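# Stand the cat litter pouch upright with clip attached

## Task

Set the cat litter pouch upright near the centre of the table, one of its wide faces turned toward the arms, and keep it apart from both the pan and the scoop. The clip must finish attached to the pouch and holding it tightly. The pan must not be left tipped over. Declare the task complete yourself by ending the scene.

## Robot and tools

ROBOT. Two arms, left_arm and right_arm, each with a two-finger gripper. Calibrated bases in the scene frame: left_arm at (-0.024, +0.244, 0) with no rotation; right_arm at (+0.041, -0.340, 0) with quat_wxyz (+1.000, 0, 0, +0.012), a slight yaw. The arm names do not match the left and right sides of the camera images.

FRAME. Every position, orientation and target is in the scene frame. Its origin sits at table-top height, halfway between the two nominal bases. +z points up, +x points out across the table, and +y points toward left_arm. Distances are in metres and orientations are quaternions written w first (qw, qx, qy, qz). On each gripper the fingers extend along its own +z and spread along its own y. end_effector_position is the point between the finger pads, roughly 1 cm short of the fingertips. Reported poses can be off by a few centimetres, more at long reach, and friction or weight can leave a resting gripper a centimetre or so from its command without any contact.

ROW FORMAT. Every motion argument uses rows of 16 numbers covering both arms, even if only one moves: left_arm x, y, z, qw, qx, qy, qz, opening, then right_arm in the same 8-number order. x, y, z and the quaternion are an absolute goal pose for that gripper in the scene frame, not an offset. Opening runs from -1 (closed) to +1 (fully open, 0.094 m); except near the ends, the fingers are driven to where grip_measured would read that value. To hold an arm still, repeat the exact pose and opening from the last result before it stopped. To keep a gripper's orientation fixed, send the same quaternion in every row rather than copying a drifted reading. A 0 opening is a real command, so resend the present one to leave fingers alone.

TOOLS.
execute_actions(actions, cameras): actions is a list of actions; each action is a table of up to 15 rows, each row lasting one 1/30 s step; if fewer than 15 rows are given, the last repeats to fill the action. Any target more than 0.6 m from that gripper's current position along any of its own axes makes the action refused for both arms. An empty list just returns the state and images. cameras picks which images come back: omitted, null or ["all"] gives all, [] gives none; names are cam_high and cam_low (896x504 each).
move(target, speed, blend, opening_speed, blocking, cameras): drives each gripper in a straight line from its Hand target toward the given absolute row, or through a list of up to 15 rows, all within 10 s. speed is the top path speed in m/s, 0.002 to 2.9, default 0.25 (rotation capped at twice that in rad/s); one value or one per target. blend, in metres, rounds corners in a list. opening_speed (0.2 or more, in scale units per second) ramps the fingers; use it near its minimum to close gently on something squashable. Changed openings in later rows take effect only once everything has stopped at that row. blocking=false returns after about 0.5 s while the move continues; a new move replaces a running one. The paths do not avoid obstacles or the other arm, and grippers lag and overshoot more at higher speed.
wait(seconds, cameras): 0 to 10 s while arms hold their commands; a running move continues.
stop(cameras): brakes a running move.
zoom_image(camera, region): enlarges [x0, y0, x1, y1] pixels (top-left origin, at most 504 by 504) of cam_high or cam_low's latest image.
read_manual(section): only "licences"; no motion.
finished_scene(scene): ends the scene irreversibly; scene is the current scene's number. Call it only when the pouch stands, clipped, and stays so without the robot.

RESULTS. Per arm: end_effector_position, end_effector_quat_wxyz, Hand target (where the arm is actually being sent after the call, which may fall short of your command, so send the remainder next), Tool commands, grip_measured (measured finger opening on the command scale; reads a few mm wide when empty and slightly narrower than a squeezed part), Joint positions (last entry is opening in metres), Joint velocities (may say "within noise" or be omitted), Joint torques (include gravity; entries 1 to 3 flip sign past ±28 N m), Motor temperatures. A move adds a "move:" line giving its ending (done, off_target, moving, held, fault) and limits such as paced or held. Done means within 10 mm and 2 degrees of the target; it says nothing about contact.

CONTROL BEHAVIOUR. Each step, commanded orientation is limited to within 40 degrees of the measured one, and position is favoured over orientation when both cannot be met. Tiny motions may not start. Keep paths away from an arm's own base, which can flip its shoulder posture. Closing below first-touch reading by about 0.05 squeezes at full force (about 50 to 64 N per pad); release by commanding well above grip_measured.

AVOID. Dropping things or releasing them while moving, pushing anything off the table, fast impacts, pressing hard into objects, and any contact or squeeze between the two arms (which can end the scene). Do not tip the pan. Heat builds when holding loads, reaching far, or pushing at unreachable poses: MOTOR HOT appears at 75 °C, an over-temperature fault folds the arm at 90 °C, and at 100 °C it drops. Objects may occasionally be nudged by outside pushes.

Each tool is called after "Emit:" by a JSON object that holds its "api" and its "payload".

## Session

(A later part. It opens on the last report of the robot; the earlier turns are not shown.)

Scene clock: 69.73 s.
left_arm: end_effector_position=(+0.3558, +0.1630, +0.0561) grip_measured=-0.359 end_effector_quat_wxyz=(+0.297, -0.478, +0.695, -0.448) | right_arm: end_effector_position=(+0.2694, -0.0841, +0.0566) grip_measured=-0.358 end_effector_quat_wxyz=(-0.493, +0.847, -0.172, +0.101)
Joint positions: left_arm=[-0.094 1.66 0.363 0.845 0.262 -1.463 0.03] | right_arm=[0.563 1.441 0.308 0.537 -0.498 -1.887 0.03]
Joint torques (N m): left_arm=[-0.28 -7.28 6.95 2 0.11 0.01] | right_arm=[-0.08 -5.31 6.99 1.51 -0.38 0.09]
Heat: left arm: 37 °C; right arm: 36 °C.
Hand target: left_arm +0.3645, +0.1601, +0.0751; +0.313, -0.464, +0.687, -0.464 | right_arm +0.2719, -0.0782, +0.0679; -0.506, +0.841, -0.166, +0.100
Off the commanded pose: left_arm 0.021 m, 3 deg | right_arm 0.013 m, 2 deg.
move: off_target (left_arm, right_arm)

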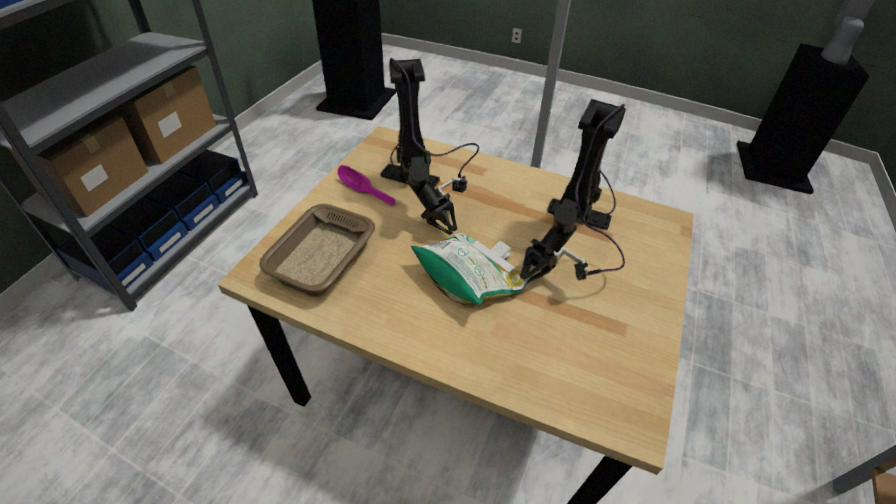

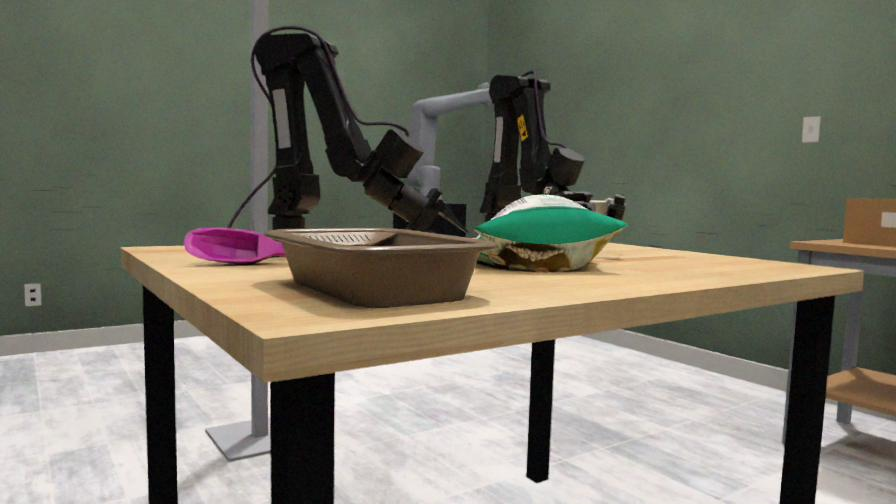

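Emit:
{"api": "move", "payload": {"target": [[0.364, 0.160, 0.032, 0.3126, -0.4635, 0.6873, -0.4636, -0.36, 0.235, -0.125, 0.055, 0.5055, -0.8407, 0.1659, -0.0997, -0.04],[0.364, 0.160, 0.032, 0.3126, -0.4635, 0.6873, -0.4636, -0.36, 0.232, -0.122, 0.023, 0.5055, -0.8407, 0.1659, -0.0997, -0.04]], "speed": 0.08, "cameras": ["cam_high"]}}

Emit:
{"api": "zoom_image", "payload": {"camera": "cam_high", "region": [400, 190, 500, 270]}}

Scene clock: 72.50 s.
left_arm: end_effector_position=(+0.3673, +0.1619, +0.0359) grip_measured=-0.359 end_effector_quat_wxyz=(+0.315, -0.466, +0.685, -0.464) | right_arm: end_effector_position=(+0.2416, -0.1188, +0.0350) grip_measured=-0.042 end_effector_quat_wxyz=(-0.518, +0.833, -0.153, +0.121)
Joint positions: left_arm=[-0.094 1.877 0.363 1.119 0.262 -1.463 0.03] | right_arm=[0.464 1.483 0.074 0.857 -0.596 -1.952 0.045]
Joint torques (N m): left_arm=[-0.31 -4.75 2.99 2.17 0.09 0.07] | right_arm=[0.64 -2.11 2.29 1.38 -0.21 0.15]
Heat: left arm: 38 °C; right arm: 36 °C.
Hand target: left_arm +0.3640, +0.1601, +0.0320; +0.313, -0.464, +0.687, -0.463 | right_arm +0.2319, -0.1222, +0.0234; -0.505, +0.841, -0.166, +0.100
Off the commanded pose: left_arm 0.005 m, 0 deg | right_arm 0.016 m, 3 deg.
move: off_target (right_arm)
Images, in order (width x height): cam_high 896x504.

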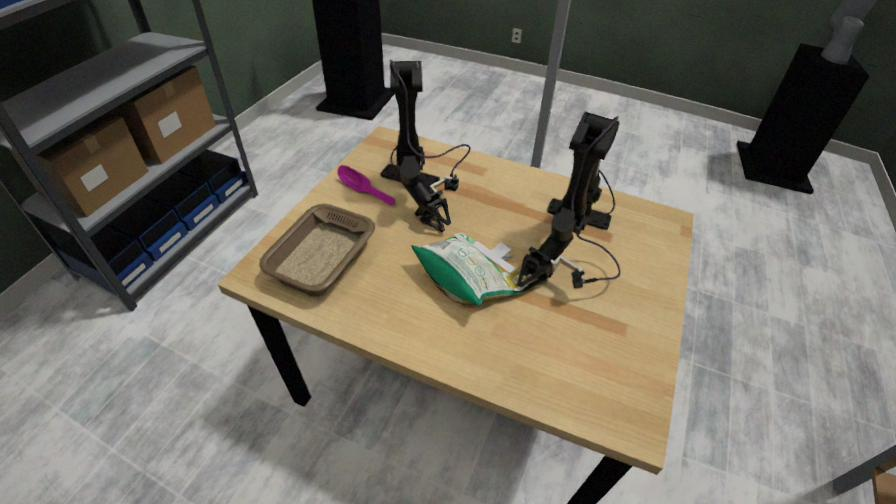

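Scaled by 5.040.

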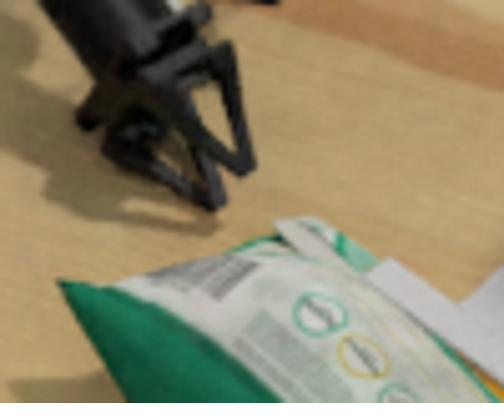

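Emit:
{"api": "move", "payload": {"target": [0.364, 0.160, 0.032, 0.3126, -0.4635, 0.6873, -0.4636, -0.36, 0.246, -0.085, 0.021, 0.5055, -0.8407, 0.1659, -0.0997, -0.04], "speed": 0.05, "cameras": ["cam_high"]}}

Emit:
{"api": "zoom_image", "payload": {"camera": "cam_high", "region": [400, 190, 500, 270]}}

Scene clock: 73.93 s.
left_arm: end_effector_position=(+0.3673, +0.1619, +0.0359) grip_measured=-0.359 end_effector_quat_wxyz=(+0.315, -0.466, +0.685, -0.464) | right_arm: end_effector_position=(+0.2484, -0.0834, +0.0347) grip_measured=-0.042 end_effector_quat_wxyz=(-0.526, +0.830, -0.148, +0.117)
Joint positions: left_arm=[-0.094 1.877 0.363 1.119 0.262 -1.463 0.03] | right_arm=[0.607 1.638 0.153 0.988 -0.489 -1.862 0.045]
Joint torques (N m): left_arm=[-0.31 -4.78 2.97 2.2 0.11 0.02] | right_arm=[0.49 -2.8 4.3 1.22 -0.06 0.1]
Heat: left arm: 38 °C; right arm: 36 °C.
Hand target: left_arm +0.3640, +0.1601, +0.0320; +0.312, -0.464, +0.688, -0.463 | right_arm +0.2455, -0.0856, +0.0215; -0.506, +0.840, -0.166, +0.100
Off the commanded pose: left_arm 0.005 m, 0 deg | right_arm 0.014 m, 4 deg.
move: off_target (right_arm)
Images, in order (width x height): cam_high 896x504.

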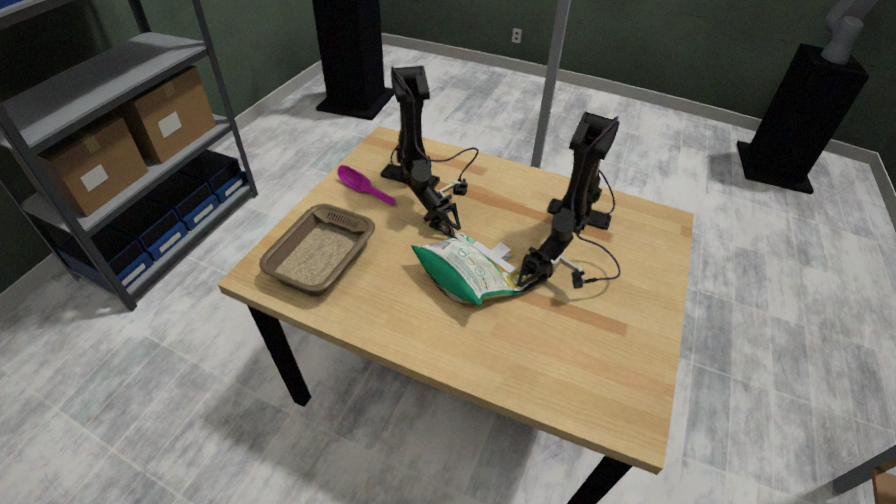

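Scaled by 5.040.

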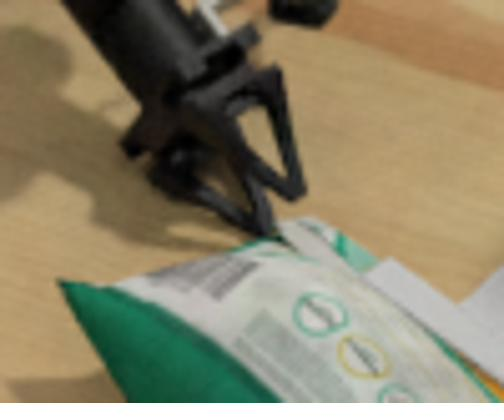

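Emit:
{"api": "move", "payload": {"target": [0.364, 0.160, 0.032, 0.3126, -0.4635, 0.6873, -0.4636, -0.36, 0.255, -0.065, 0.019, 0.5055, -0.8407, 0.1659, -0.0997, -0.04], "speed": 0.05, "cameras": ["cam_high"]}}

Emit:
{"api": "zoom_image", "payload": {"camera": "cam_high", "region": [400, 190, 500, 270]}}

Scene clock: 74.97 s.
left_arm: end_effector_position=(+0.3674, +0.1619, +0.0362) grip_measured=-0.359 end_effector_quat_wxyz=(+0.316, -0.465, +0.685, -0.464) | right_arm: end_effector_position=(+0.2580, -0.0637, +0.0349) grip_measured=-0.042 end_effector_quat_wxyz=(-0.528, +0.828, -0.149, +0.119)
Joint positions: left_arm=[-0.094 1.877 0.363 1.12 0.262 -1.463 0.03] | right_arm=[0.658 1.709 0.223 1.01 -0.442 -1.831 0.045]
Joint torques (N m): left_arm=[-0.31 -4.81 2.97 2.19 0.1 0.02] | right_arm=[0.85 -3.07 4.38 1.21 -0.08 0.16]
Heat: left arm: 38 °C; right arm: 36 °C.
Hand target: left_arm +0.3640, +0.1601, +0.0320; +0.313, -0.464, +0.687, -0.463 | right_arm +0.2544, -0.0658, +0.0196; -0.506, +0.840, -0.166, +0.100
Off the commanded pose: left_arm 0.006 m, 1 deg | right_arm 0.016 m, 4 deg.
move: off_target (right_arm)
Images, in order (width x height): cam_high 896x504.

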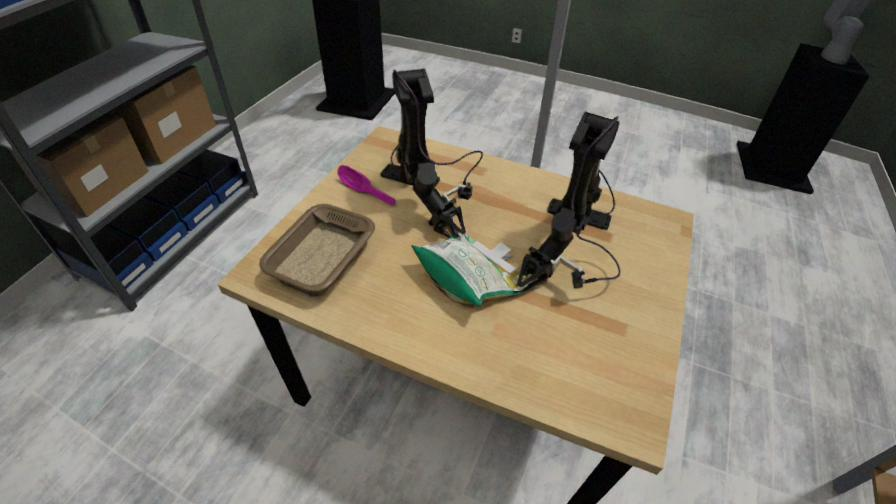

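Scaled by 5.040.

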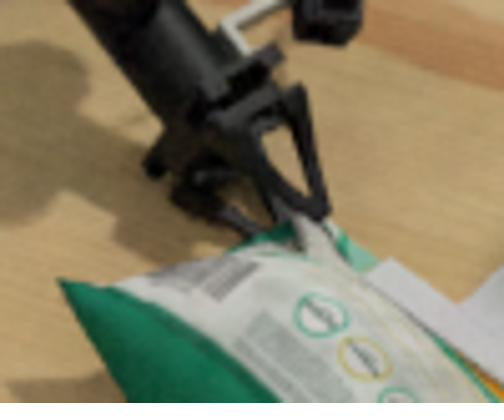

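Emit:
{"api": "move", "payload": {"target": [[0.364, 0.160, 0.032, 0.3126, -0.4635, 0.6873, -0.4636, -0.36, 0.260, -0.056, 0.022, 0.5055, -0.8407, 0.1659, -0.0997, -0.04],[0.364, 0.160, 0.032, 0.3126, -0.4635, 0.6873, -0.4636, -0.36, 0.260, -0.056, 0.024, 0.5055, -0.8407, 0.1659, -0.0997, -0.7]], "speed": 0.05, "opening_speed": 0.3, "cameras": ["cam_high"]}}

Emit:
{"api": "zoom_image", "payload": {"camera": "cam_high", "region": [400, 190, 500, 270]}}

Scene clock: 78.37 s.
left_arm: end_effector_position=(+0.3675, +0.1619, +0.0364) grip_measured=-0.359 end_effector_quat_wxyz=(+0.316, -0.465, +0.684, -0.464) | right_arm: end_effector_position=(+0.2604, -0.0622, +0.0229) grip_measured=-0.697 end_effector_quat_wxyz=(-0.502, +0.841, -0.167, +0.109)
Joint positions: left_arm=[-0.094 1.877 0.363 1.121 0.262 -1.463 0.03] | right_arm=[0.676 1.717 0.259 0.92 -0.404 -1.819 0.014]
Joint torques (N m): left_arm=[-0.39 -4.88 2.93 2.14 0.06 0.02] | right_arm=[0.88 -4.45 5.03 1.57 -0.29 0.13]
Heat: left arm: 39 °C; right arm: 36 °C.
Hand target: left_arm +0.3640, +0.1601, +0.0320; +0.313, -0.464, +0.687, -0.463 | right_arm +0.2598, -0.0561, +0.0240; -0.506, +0.841, -0.166, +0.100
Off the commanded pose: left_arm 0.006 m, 1 deg | right_arm 0.006 m, 1 deg.
move: done; target 2's new opening was sent with right_arm's hand 0.011 m and 4 deg from that target
Images, in order (width x height): cam_high 896x504.

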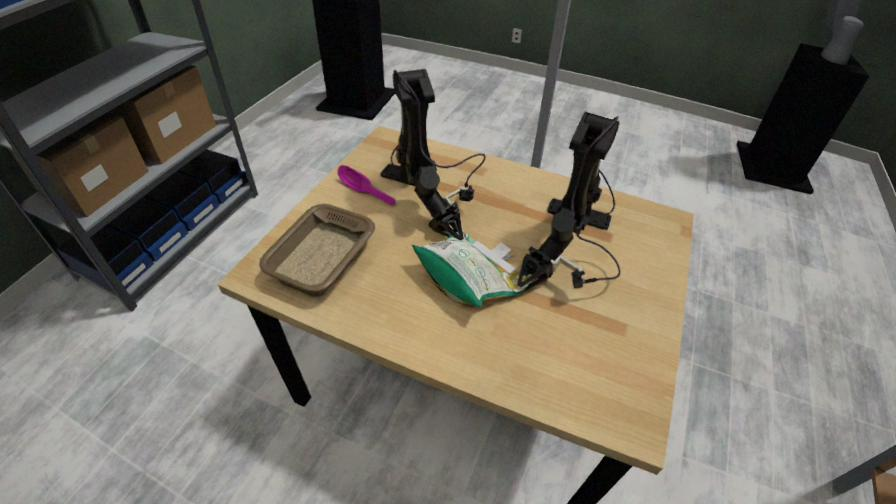

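Scaled by 5.040.

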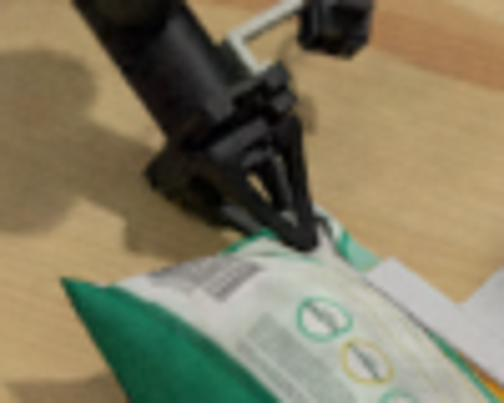

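Emit:
{"api": "move", "payload": {"target": [0.364, 0.160, 0.032, 0.3126, -0.4635, 0.6873, -0.4636, -0.36, 0.260, -0.058, 0.030, 0.5055, -0.8407, 0.1659, -0.0997, -0.96], "speed": 0.05, "opening_speed": 0.2, "cameras": ["cam_high"]}}

Emit:
{"api": "zoom_image", "payload": {"camera": "cam_high", "region": [400, 190, 500, 270]}}

Scene clock: 79.97 s.
left_arm: end_effector_position=(+0.3675, +0.1619, +0.0364) grip_measured=-0.359 end_effector_quat_wxyz=(+0.316, -0.465, +0.684, -0.464) | right_arm: end_effector_position=(+0.2592, -0.0624, +0.0257) grip_measured=-0.951 end_effector_quat_wxyz=(-0.502, +0.842, -0.167, +0.107)
Joint positions: left_arm=[-0.094 1.877 0.363 1.121 0.262 -1.463 0.03] | right_arm=[0.676 1.693 0.259 0.895 -0.407 -1.819 0.002]
Joint torques (N m): left_arm=[-0.4 -5.03 3.14 2.19 0.11 0.01] | right_arm=[0.14 -6.01 5.33 1.38 -0.29 0.1]
Heat: left arm: 39 °C; right arm: 36 °C.
Hand target: left_arm +0.3640, +0.1601, +0.0320; +0.313, -0.464, +0.687, -0.463 | right_arm +0.2599, -0.0581, +0.0301; -0.506, +0.841, -0.166, +0.100
Off the commanded pose: left_arm 0.006 m, 1 deg | right_arm 0.006 m, 1 deg.
move: done
Images, in order (width x height): cam_high 896x504.

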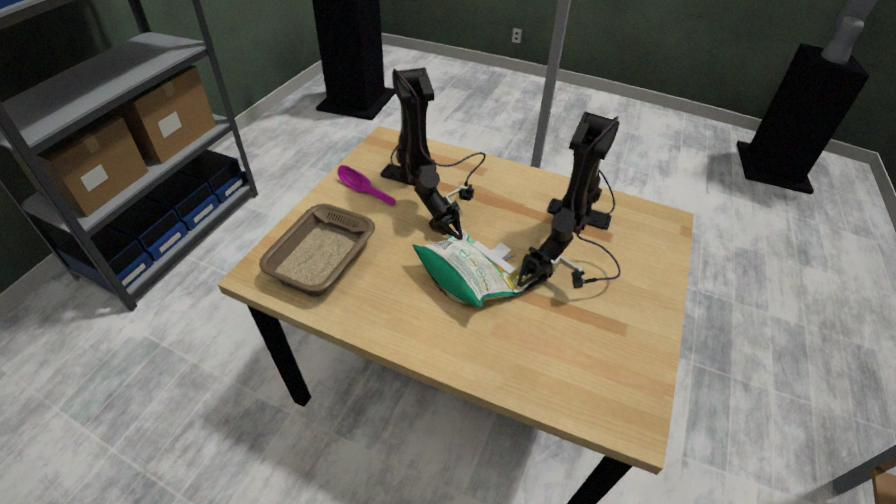

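Scaled by 5.040.

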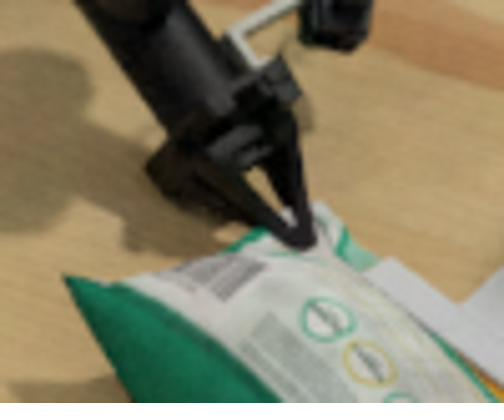

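Emit:
{"api": "move", "payload": {"target": [0.372, 0.157, 0.085, 0.3126, -0.4635, 0.6873, -0.4636, -0.36, 0.265, -0.062, 0.080, 0.5055, -0.8407, 0.1659, -0.0997, -0.96], "speed": 0.05}}

Emit:
{"api": "zoom_image", "payload": {"camera": "cam_high", "region": [400, 190, 580, 310]}}

Emit:
{"api": "zoom_image", "payload": {"camera": "cam_low", "region": [440, 150, 680, 290]}}

Scene clock: 81.83 s.
left_arm: end_effector_position=(+0.3598, +0.1598, +0.0601) grip_measured=-0.359 end_effector_quat_wxyz=(+0.288, -0.480, +0.699, -0.444) | right_arm: end_effector_position=(+0.2633, -0.0678, +0.0646) grip_measured=-0.954 end_effector_quat_wxyz=(-0.489, +0.848, -0.175, +0.104)
Joint positions: left_arm=[-0.101 1.636 0.4 0.764 0.261 -1.466 0.03] | right_arm=[0.654 1.415 0.337 0.501 -0.411 -1.83 0.002]
Joint torques (N m): left_arm=[-0.32 -7.51 7.58 2.09 -0.03 0.01] | right_arm=[-0.34 -6.19 7.53 1.4 -0.56 0.06]
Heat: left arm: 39 °C; right arm: 36 °C.
Hand target: left_arm +0.3711, +0.1570, +0.0851; +0.313, -0.463, +0.687, -0.464 | right_arm +0.2649, -0.0621, +0.0799; -0.506, +0.841, -0.166, +0.100
Off the commanded pose: left_arm 0.028 m, 4 deg | right_arm 0.017 m, 2 deg.
move: off_target (left_arm, right_arm)

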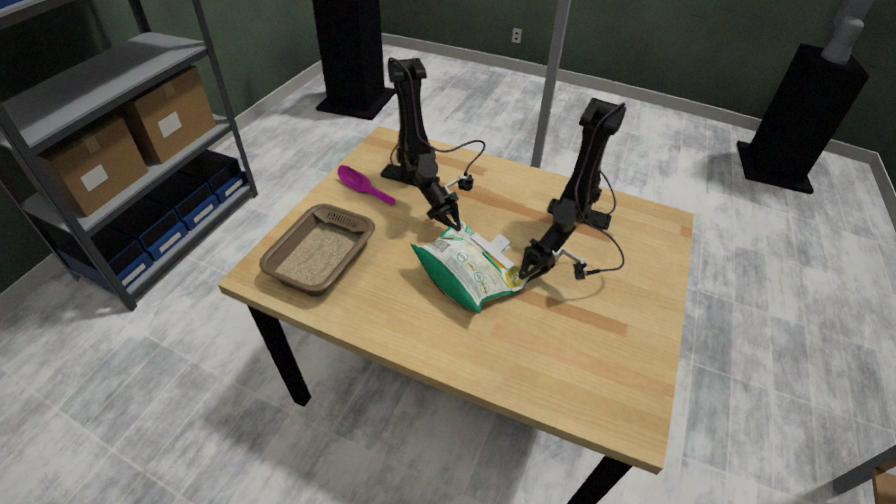

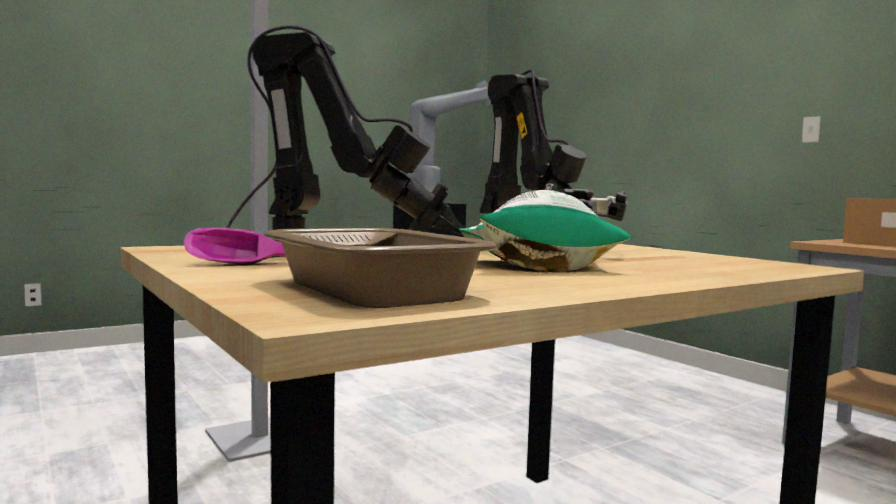

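Scaled by 2.800.

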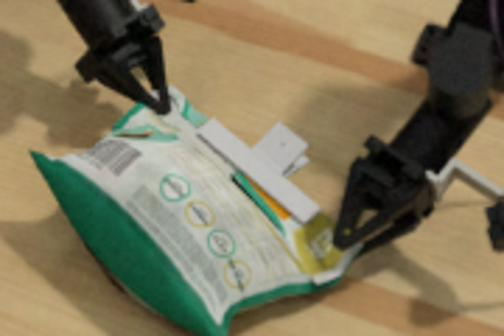

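Scaled by 2.100.

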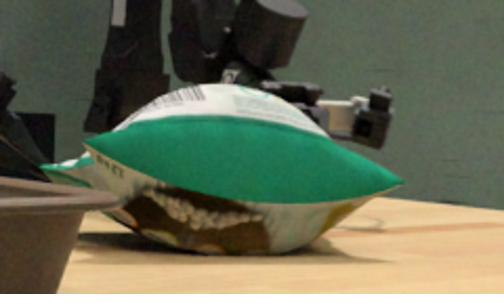

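Emit:
{"api": "move", "payload": {"target": [0.372, 0.157, 0.085, 0.3126, -0.4635, 0.6873, -0.4636, -0.96, 0.265, -0.062, 0.080, 0.5055, -0.8407, 0.1659, -0.0997, -0.96], "speed": 0.05, "opening_speed": 0.3}}

Emit:
{"api": "zoom_image", "payload": {"camera": "cam_high", "region": [400, 190, 580, 310]}}

Emit:
{"api": "zoom_image", "payload": {"camera": "cam_low", "region": [440, 150, 680, 290]}}

Scene clock: 84.17 s.
left_arm: end_effector_position=(+0.3576, +0.1604, +0.0556) grip_measured=-0.955 end_effector_quat_wxyz=(+0.282, -0.485, +0.702, -0.438) | right_arm: end_effector_position=(+0.2631, -0.0679, +0.0644) grip_measured=-0.954 end_effector_quat_wxyz=(-0.489, +0.848, -0.175, +0.104)
Joint positions: left_arm=[-0.101 1.636 0.4 0.743 0.259 -1.466 0.002] | right_arm=[0.654 1.415 0.337 0.5 -0.411 -1.831 0.002]
Joint torques (N m): left_arm=[-0.35 -7.42 7.45 2.35 0.07 0.02] | right_arm=[-0.9 -6.3 7.6 1.44 -0.6 0.03]
Heat: left arm: 39 °C; right arm: 36 °C.
Hand target: left_arm +0.3708, +0.1571, +0.0851; +0.312, -0.464, +0.687, -0.464 | right_arm +0.2649, -0.0621, +0.0799; -0.506, +0.841, -0.166, +0.100
Off the commanded pose: left_arm 0.033 m, 5 deg | right_arm 0.017 m, 2 deg.
move: off_target (left_arm, right_arm)

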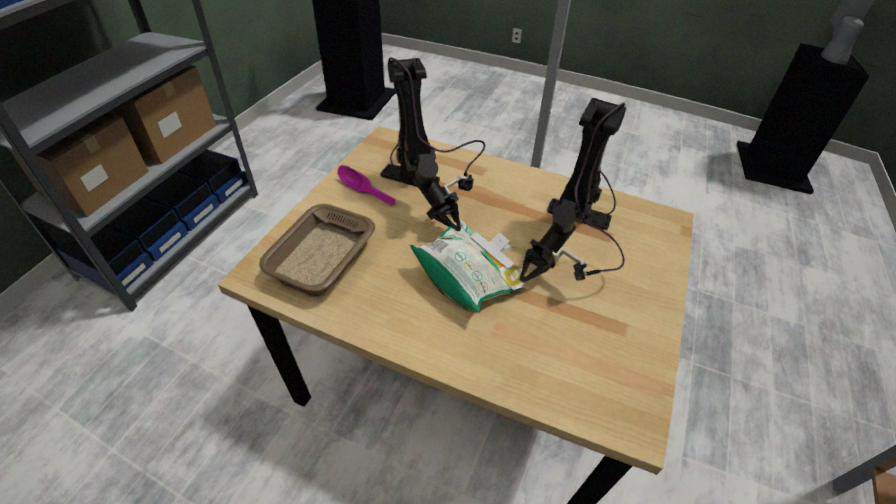

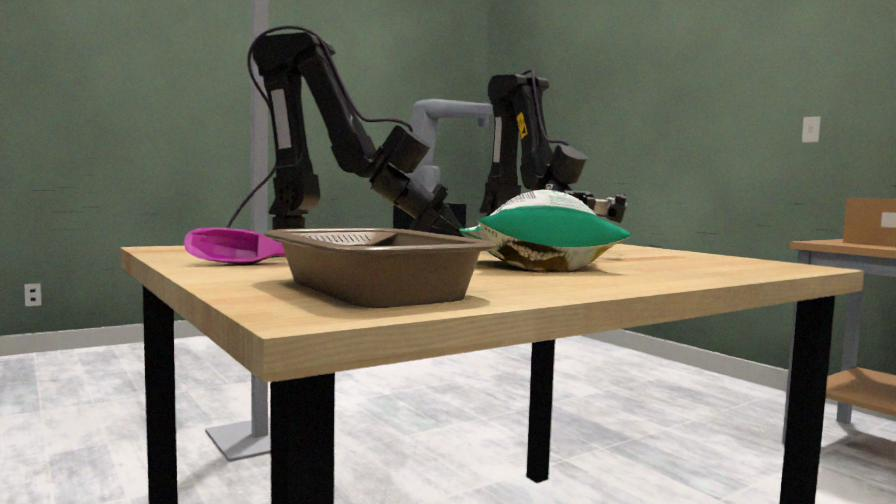

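Scaled by 2.800.

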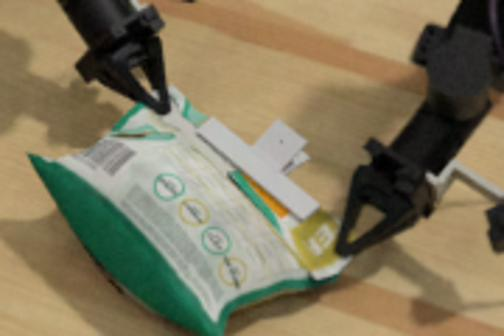

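Scaled by 2.100.

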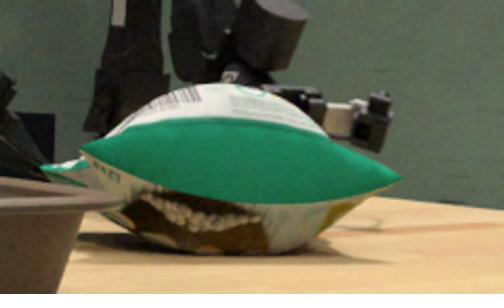

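Emit:
{"api": "move", "payload": {"target": [0.372, 0.153, 0.125, 0.2049, -0.5202, 0.7713, -0.3039, -0.96, 0.278, -0.071, 0.118, 0.5294, -0.7992, 0.2714, 0.0846, -0.96], "speed": 0.08}}

Emit:
{"api": "zoom_image", "payload": {"camera": "cam_high", "region": [400, 190, 580, 310]}}

Emit:
{"api": "zoom_image", "payload": {"camera": "cam_low", "region": [440, 150, 680, 290]}}

Scene clock: 88.23 s.
left_arm: end_effector_position=(+0.3619, +0.1578, +0.1070) grip_measured=-0.955 end_effector_quat_wxyz=(+0.191, -0.531, +0.773, -0.289) | right_arm: end_effector_position=(+0.2746, -0.0771, +0.1008) grip_measured=-0.954 end_effector_quat_wxyz=(-0.513, +0.807, -0.282, -0.075)
Joint positions: left_arm=[-0.157 1.493 0.908 -0.292 0.147 -1.414 0.002] | right_arm=[0.457 1.395 0.518 0.178 -0.768 -1.617 0.002]
Joint torques (N m): left_arm=[-0.39 -6 10.69 1.58 0.09 0.07] | right_arm=[-0.42 -4.89 8.8 1.36 -0.84 0.16]
Heat: left arm: 39 °C; right arm: 37 °C.
Hand target: left_arm +0.3713, +0.1532, +0.1251; +0.205, -0.520, +0.771, -0.304 | right_arm +0.2777, -0.0713, +0.1178; -0.529, +0.799, -0.271, -0.084
Off the commanded pose: left_arm 0.021 m, 3 deg | right_arm 0.019 m, 3 deg.
move: off_target (left_arm, right_arm)

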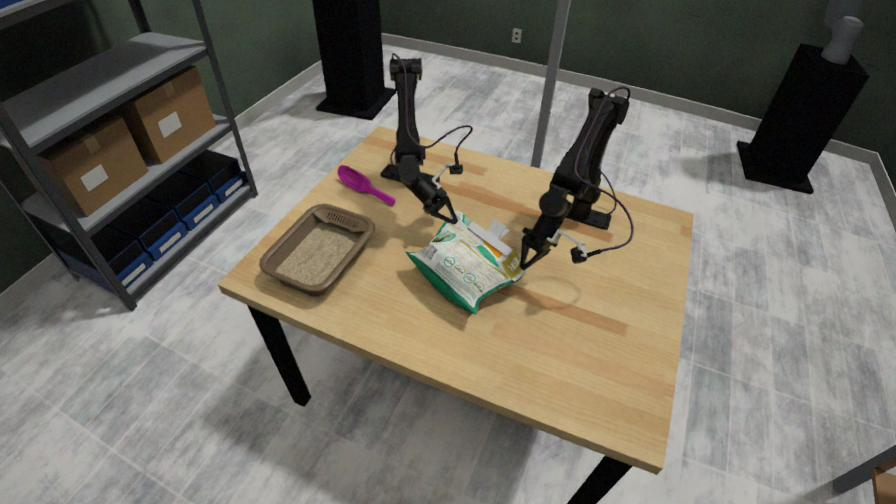

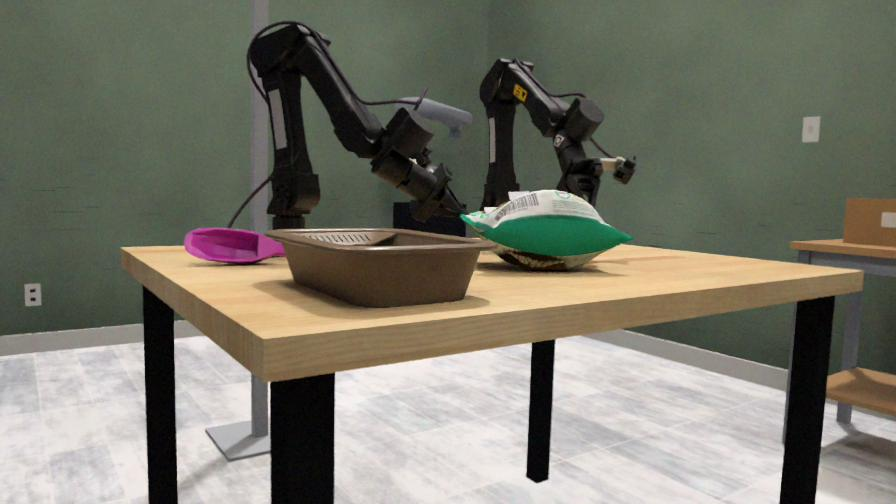

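Scaled by 2.800.

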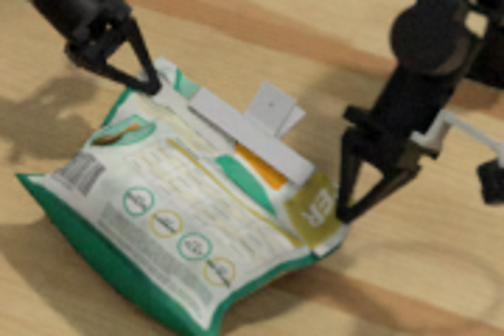

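Scaled by 2.100.

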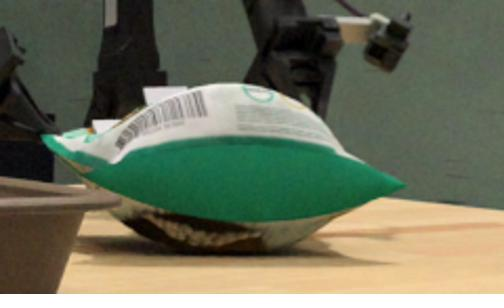

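Emit:
{"api": "move", "payload": {"target": [[0.395, 0.143, 0.175, 0.0971, -0.5506, 0.8164, -0.1440, -0.96, 0.301, -0.081, 0.170, 0.5293, -0.7274, 0.3571, 0.2508, -0.96],[0.405, 0.137, 0.215, 0.0146, -0.5589, 0.8287, -0.0218, -0.96, 0.312, -0.087, 0.210, 0.5021, -0.6062, 0.4394, 0.4327, -0.96]], "speed": 0.1, "blend": [0.02, 0]}}

Emit:
{"api": "zoom_image", "payload": {"camera": "cam_high", "region": [400, 170, 580, 310]}}

Emit:
{"api": "zoom_image", "payload": {"camera": "cam_low", "region": [440, 150, 680, 290]}}

Scene clock: 93.77 s.
left_arm: end_effector_position=(+0.4039, +0.1420, +0.1987) grip_measured=-0.956 end_effector_quat_wxyz=(+0.059, -0.559, +0.824, -0.069) | right_arm: end_effector_position=(+0.3118, -0.0895, +0.1885) grip_measured=-0.954 end_effector_quat_wxyz=(-0.480, +0.604, -0.477, -0.421)
Joint positions: left_arm=[-0.234 2.153 2.338 -1.574 0.006 -1.427 0.002] | right_arm=[0.235 1.543 0.835 -0.03 -1.292 -0.9 0.002]
Joint torques (N m): left_arm=[-0.62 -11.32 9.7 0.62 0 -0.01] | right_arm=[-0.42 -6.16 8.65 1.57 -1.22 0.12]
Heat: left arm: 39 °C; right arm: 38 °C.
Hand target: left_arm +0.4043, +0.1372, +0.2144; +0.072, -0.556, +0.824, -0.085 | right_arm +0.3112, -0.0877, +0.2091; -0.499, +0.610, -0.440, -0.432
Off the commanded pose: left_arm 0.017 m, 7 deg | right_arm 0.022 m, 5 deg.
joint sent to its limit (left arm) — joint 4 (wrist pitch), lower limit. The joint targets are off in orientation, not in position.
move: off_target (left_arm, right_arm)

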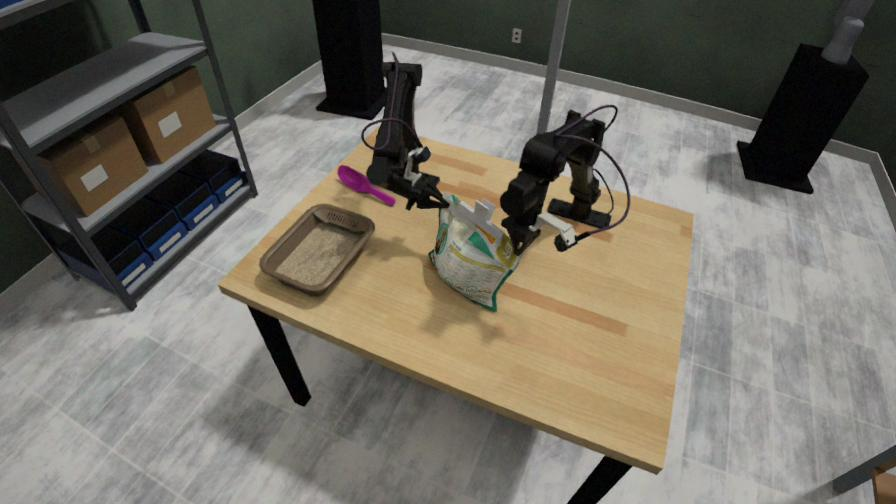

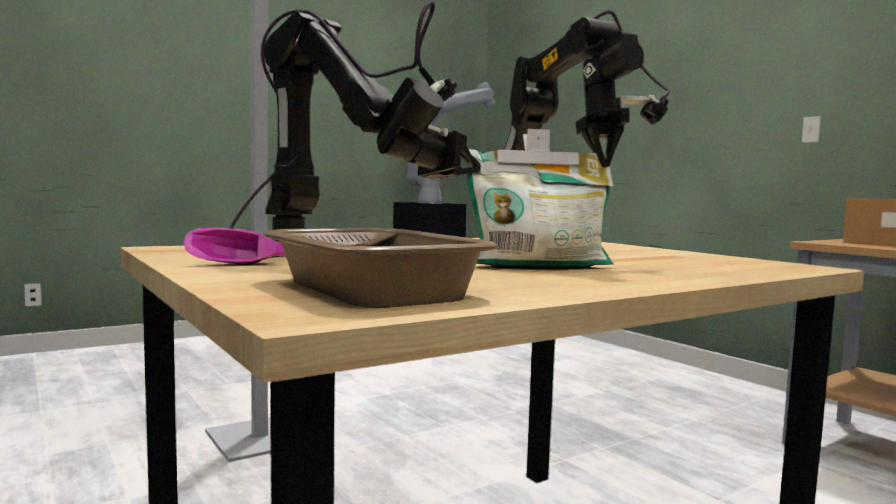

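Scaled by 2.800.

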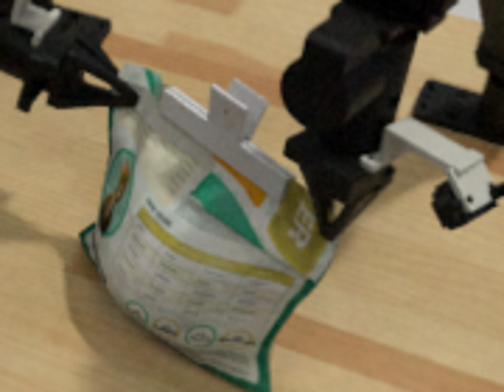

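Scaled by 2.100.

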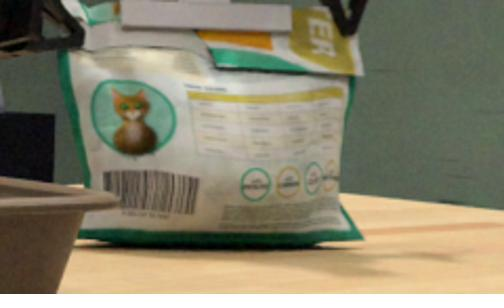

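Emit:
{"api": "move", "payload": {"target": [0.395, 0.139, 0.245, 0.0535, -0.5565, 0.8252, -0.0793, -0.96, 0.302, -0.089, 0.242, 0.5021, -0.6062, 0.4394, 0.4327, -0.96], "speed": 0.08}}

Emit:
{"api": "zoom_image", "payload": {"camera": "cam_high", "region": [400, 170, 580, 310]}}

Emit:
{"api": "zoom_image", "payload": {"camera": "cam_low", "region": [440, 130, 680, 290]}}

Scene clock: 95.53 s.
left_arm: end_effector_position=(+0.3936, +0.1414, +0.2073) grip_measured=-0.956 end_effector_quat_wxyz=(+0.050, -0.559, +0.825, -0.072) | right_arm: end_effector_position=(+0.3042, -0.0921, +0.2009) grip_measured=-0.954 end_effector_quat_wxyz=(-0.468, +0.593, -0.494, -0.430)
Joint positions: left_arm=[-0.234 2.129 2.338 -1.606 0.023 -1.427 0.002] | right_arm=[0.235 1.487 0.845 -0.11 -1.287 -0.863 0.002]
Joint torques (N m): left_arm=[-0.02 -15.77 8.1 0.92 0.01 0.03] | right_arm=[0.03 -8.99 11.02 1.34 -1.29 0.04]
Motor temperatures (°C): left_arm=[30 39 39 38 29 30 28] | right_arm=[27 37 38 35 27 27 28]
Heat: left arm: 39 °C; right arm: 38 °C.
Hand target: left_arm +0.3939, +0.1394, +0.2436; +0.086, -0.554, +0.820, -0.115 | right_arm +0.3002, -0.0897, +0.2400; -0.500, +0.608, -0.440, -0.432
Off the commanded pose: left_arm 0.038 m, 1 deg | right_arm 0.041 m, 8 deg.
joint read past its limit (left arm) — joint 4 (wrist pitch), lower limit.
joint sent to its limit (left arm) — joint 4 (wrist pitch), lower limit. The joint targets are off in orientation, not in position.
move: off_target (left_arm, right_arm)

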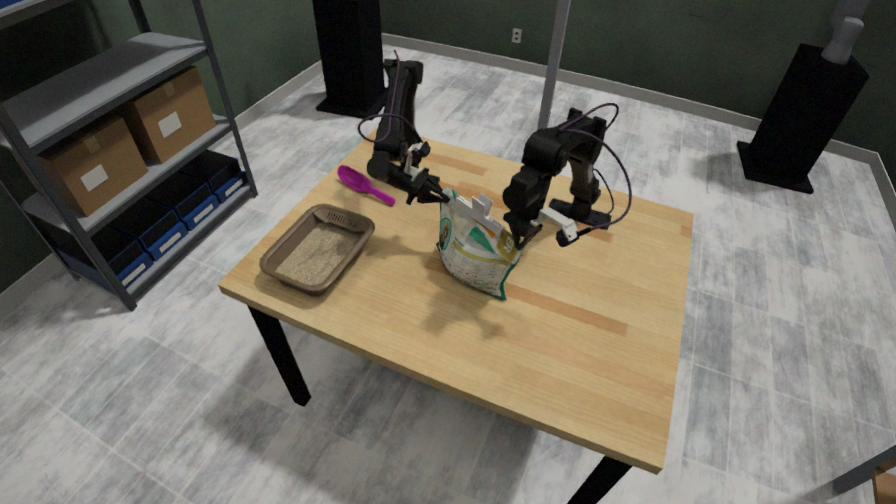

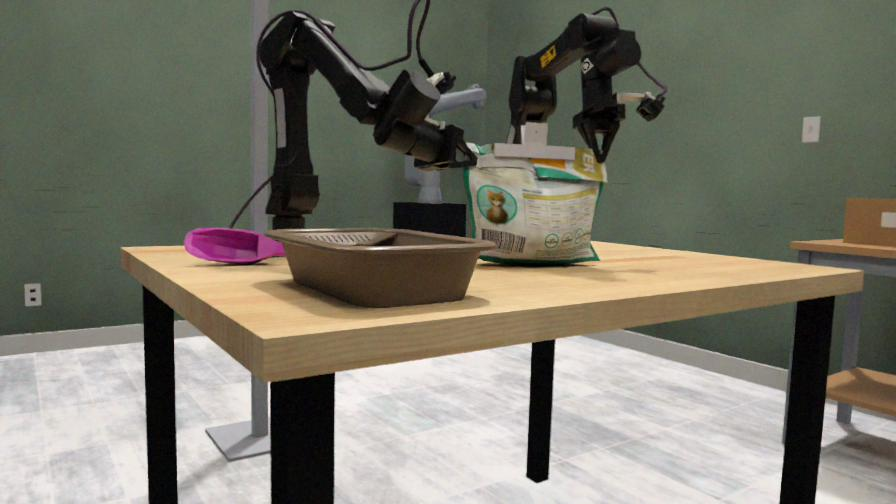

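Scaled by 2.800.

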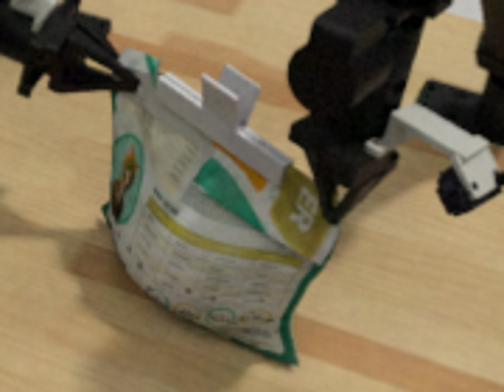

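Scaled by 2.100.

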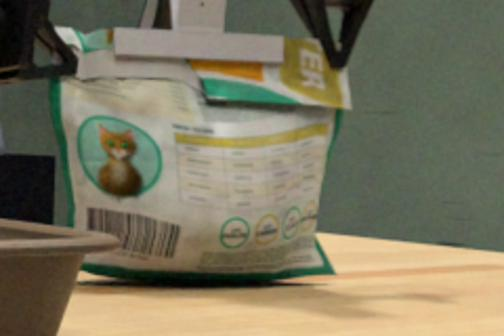

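Emit:
{"api": "move", "payload": {"target": [[0.325, 0.120, 0.26, 0.06, -0.628, 0.774, -0.074, -0.96, 0.278, -0.116, 0.26, 0.4865, -0.6213, 0.4179, 0.45, -0.96],[0.262, 0.10, 0.26, 0.0665, -0.6913, 0.7161, -0.0688, -0.96, 0.262, -0.14, 0.26, 0.4707, -0.6354, 0.3960, 0.4667, -0.96]], "speed": 0.08, "blend": [0.02, 0]}}

Emit:
{"api": "zoom_image", "payload": {"camera": "cam_high", "region": [400, 170, 580, 310]}}

Emit:
{"api": "zoom_image", "payload": {"camera": "cam_low", "region": [440, 130, 680, 290]}}

Scene clock: 98.93 s.
left_arm: end_effector_position=(+0.2650, +0.1056, +0.2421) grip_measured=-0.956 end_effector_quat_wxyz=(-0.071, +0.692, -0.716, +0.059) | right_arm: end_effector_position=(+0.2547, -0.1445, +0.2309) grip_measured=-0.954 end_effector_quat_wxyz=(-0.438, +0.655, -0.442, -0.428)
Joint positions: left_arm=[-0.506 1.696 1.891 -1.61 -0.1 -2.035 0.002] | right_arm=[0.076 1.565 1.164 -1.474 -1.306 -2.089 0.002]
Joint torques (N m): left_arm=[-1.16 -10.29 6.26 0.98 0.07 -0.03] | right_arm=[-0.24 -6.06 9.1 -0.57 -1.66 -0.06]
Heat: left arm: 41 °C; right arm: 38 °C.
Hand target: left_arm +0.2622, +0.1003, +0.2589; -0.076, +0.688, -0.715, +0.098 | right_arm +0.2610, -0.1410, +0.2589; -0.476, +0.630, -0.430, -0.438
Off the commanded pose: left_arm 0.019 m, 1 deg | right_arm 0.030 m, 8 deg.
joint read past its limit (left arm) — joint 4 (wrist pitch), lower limit.
joint sent to its limit (left arm) — joint 4 (wrist pitch), lower limit. The joint targets are off in orientation, not in position.
joint sent to its limit (right arm) — joint 6 (wrist roll), lower limit. The joint targets are off in orientation, not in position.
move: off_target (left_arm, right_arm)

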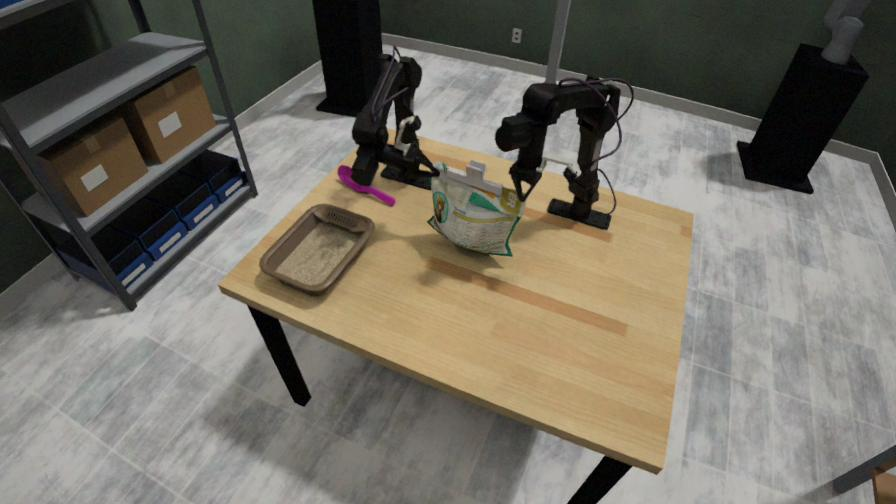

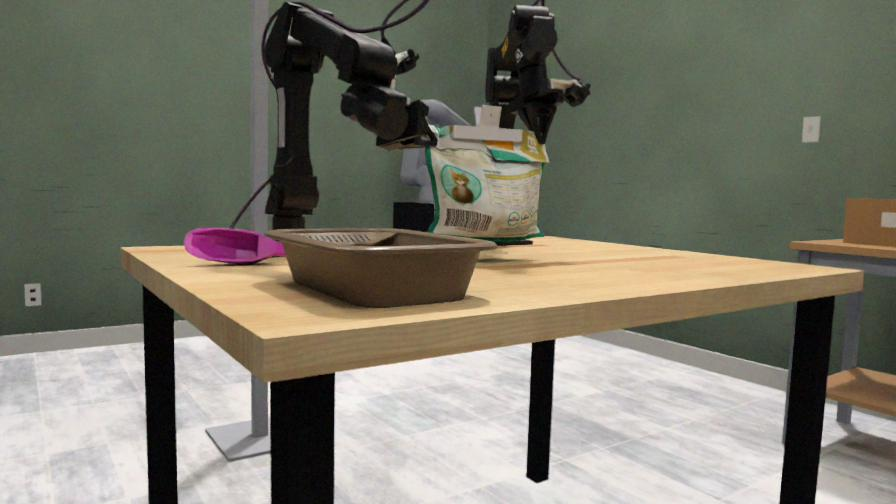

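Scaled by 2.800.

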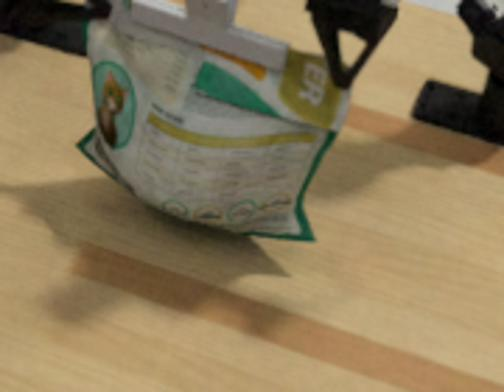

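Scaled by 2.100.

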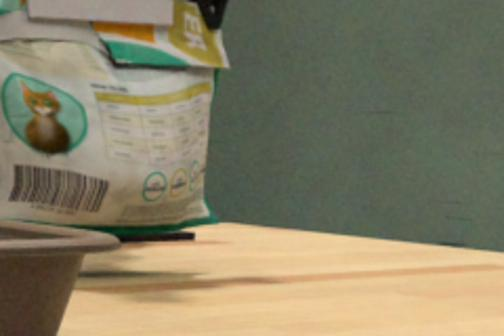

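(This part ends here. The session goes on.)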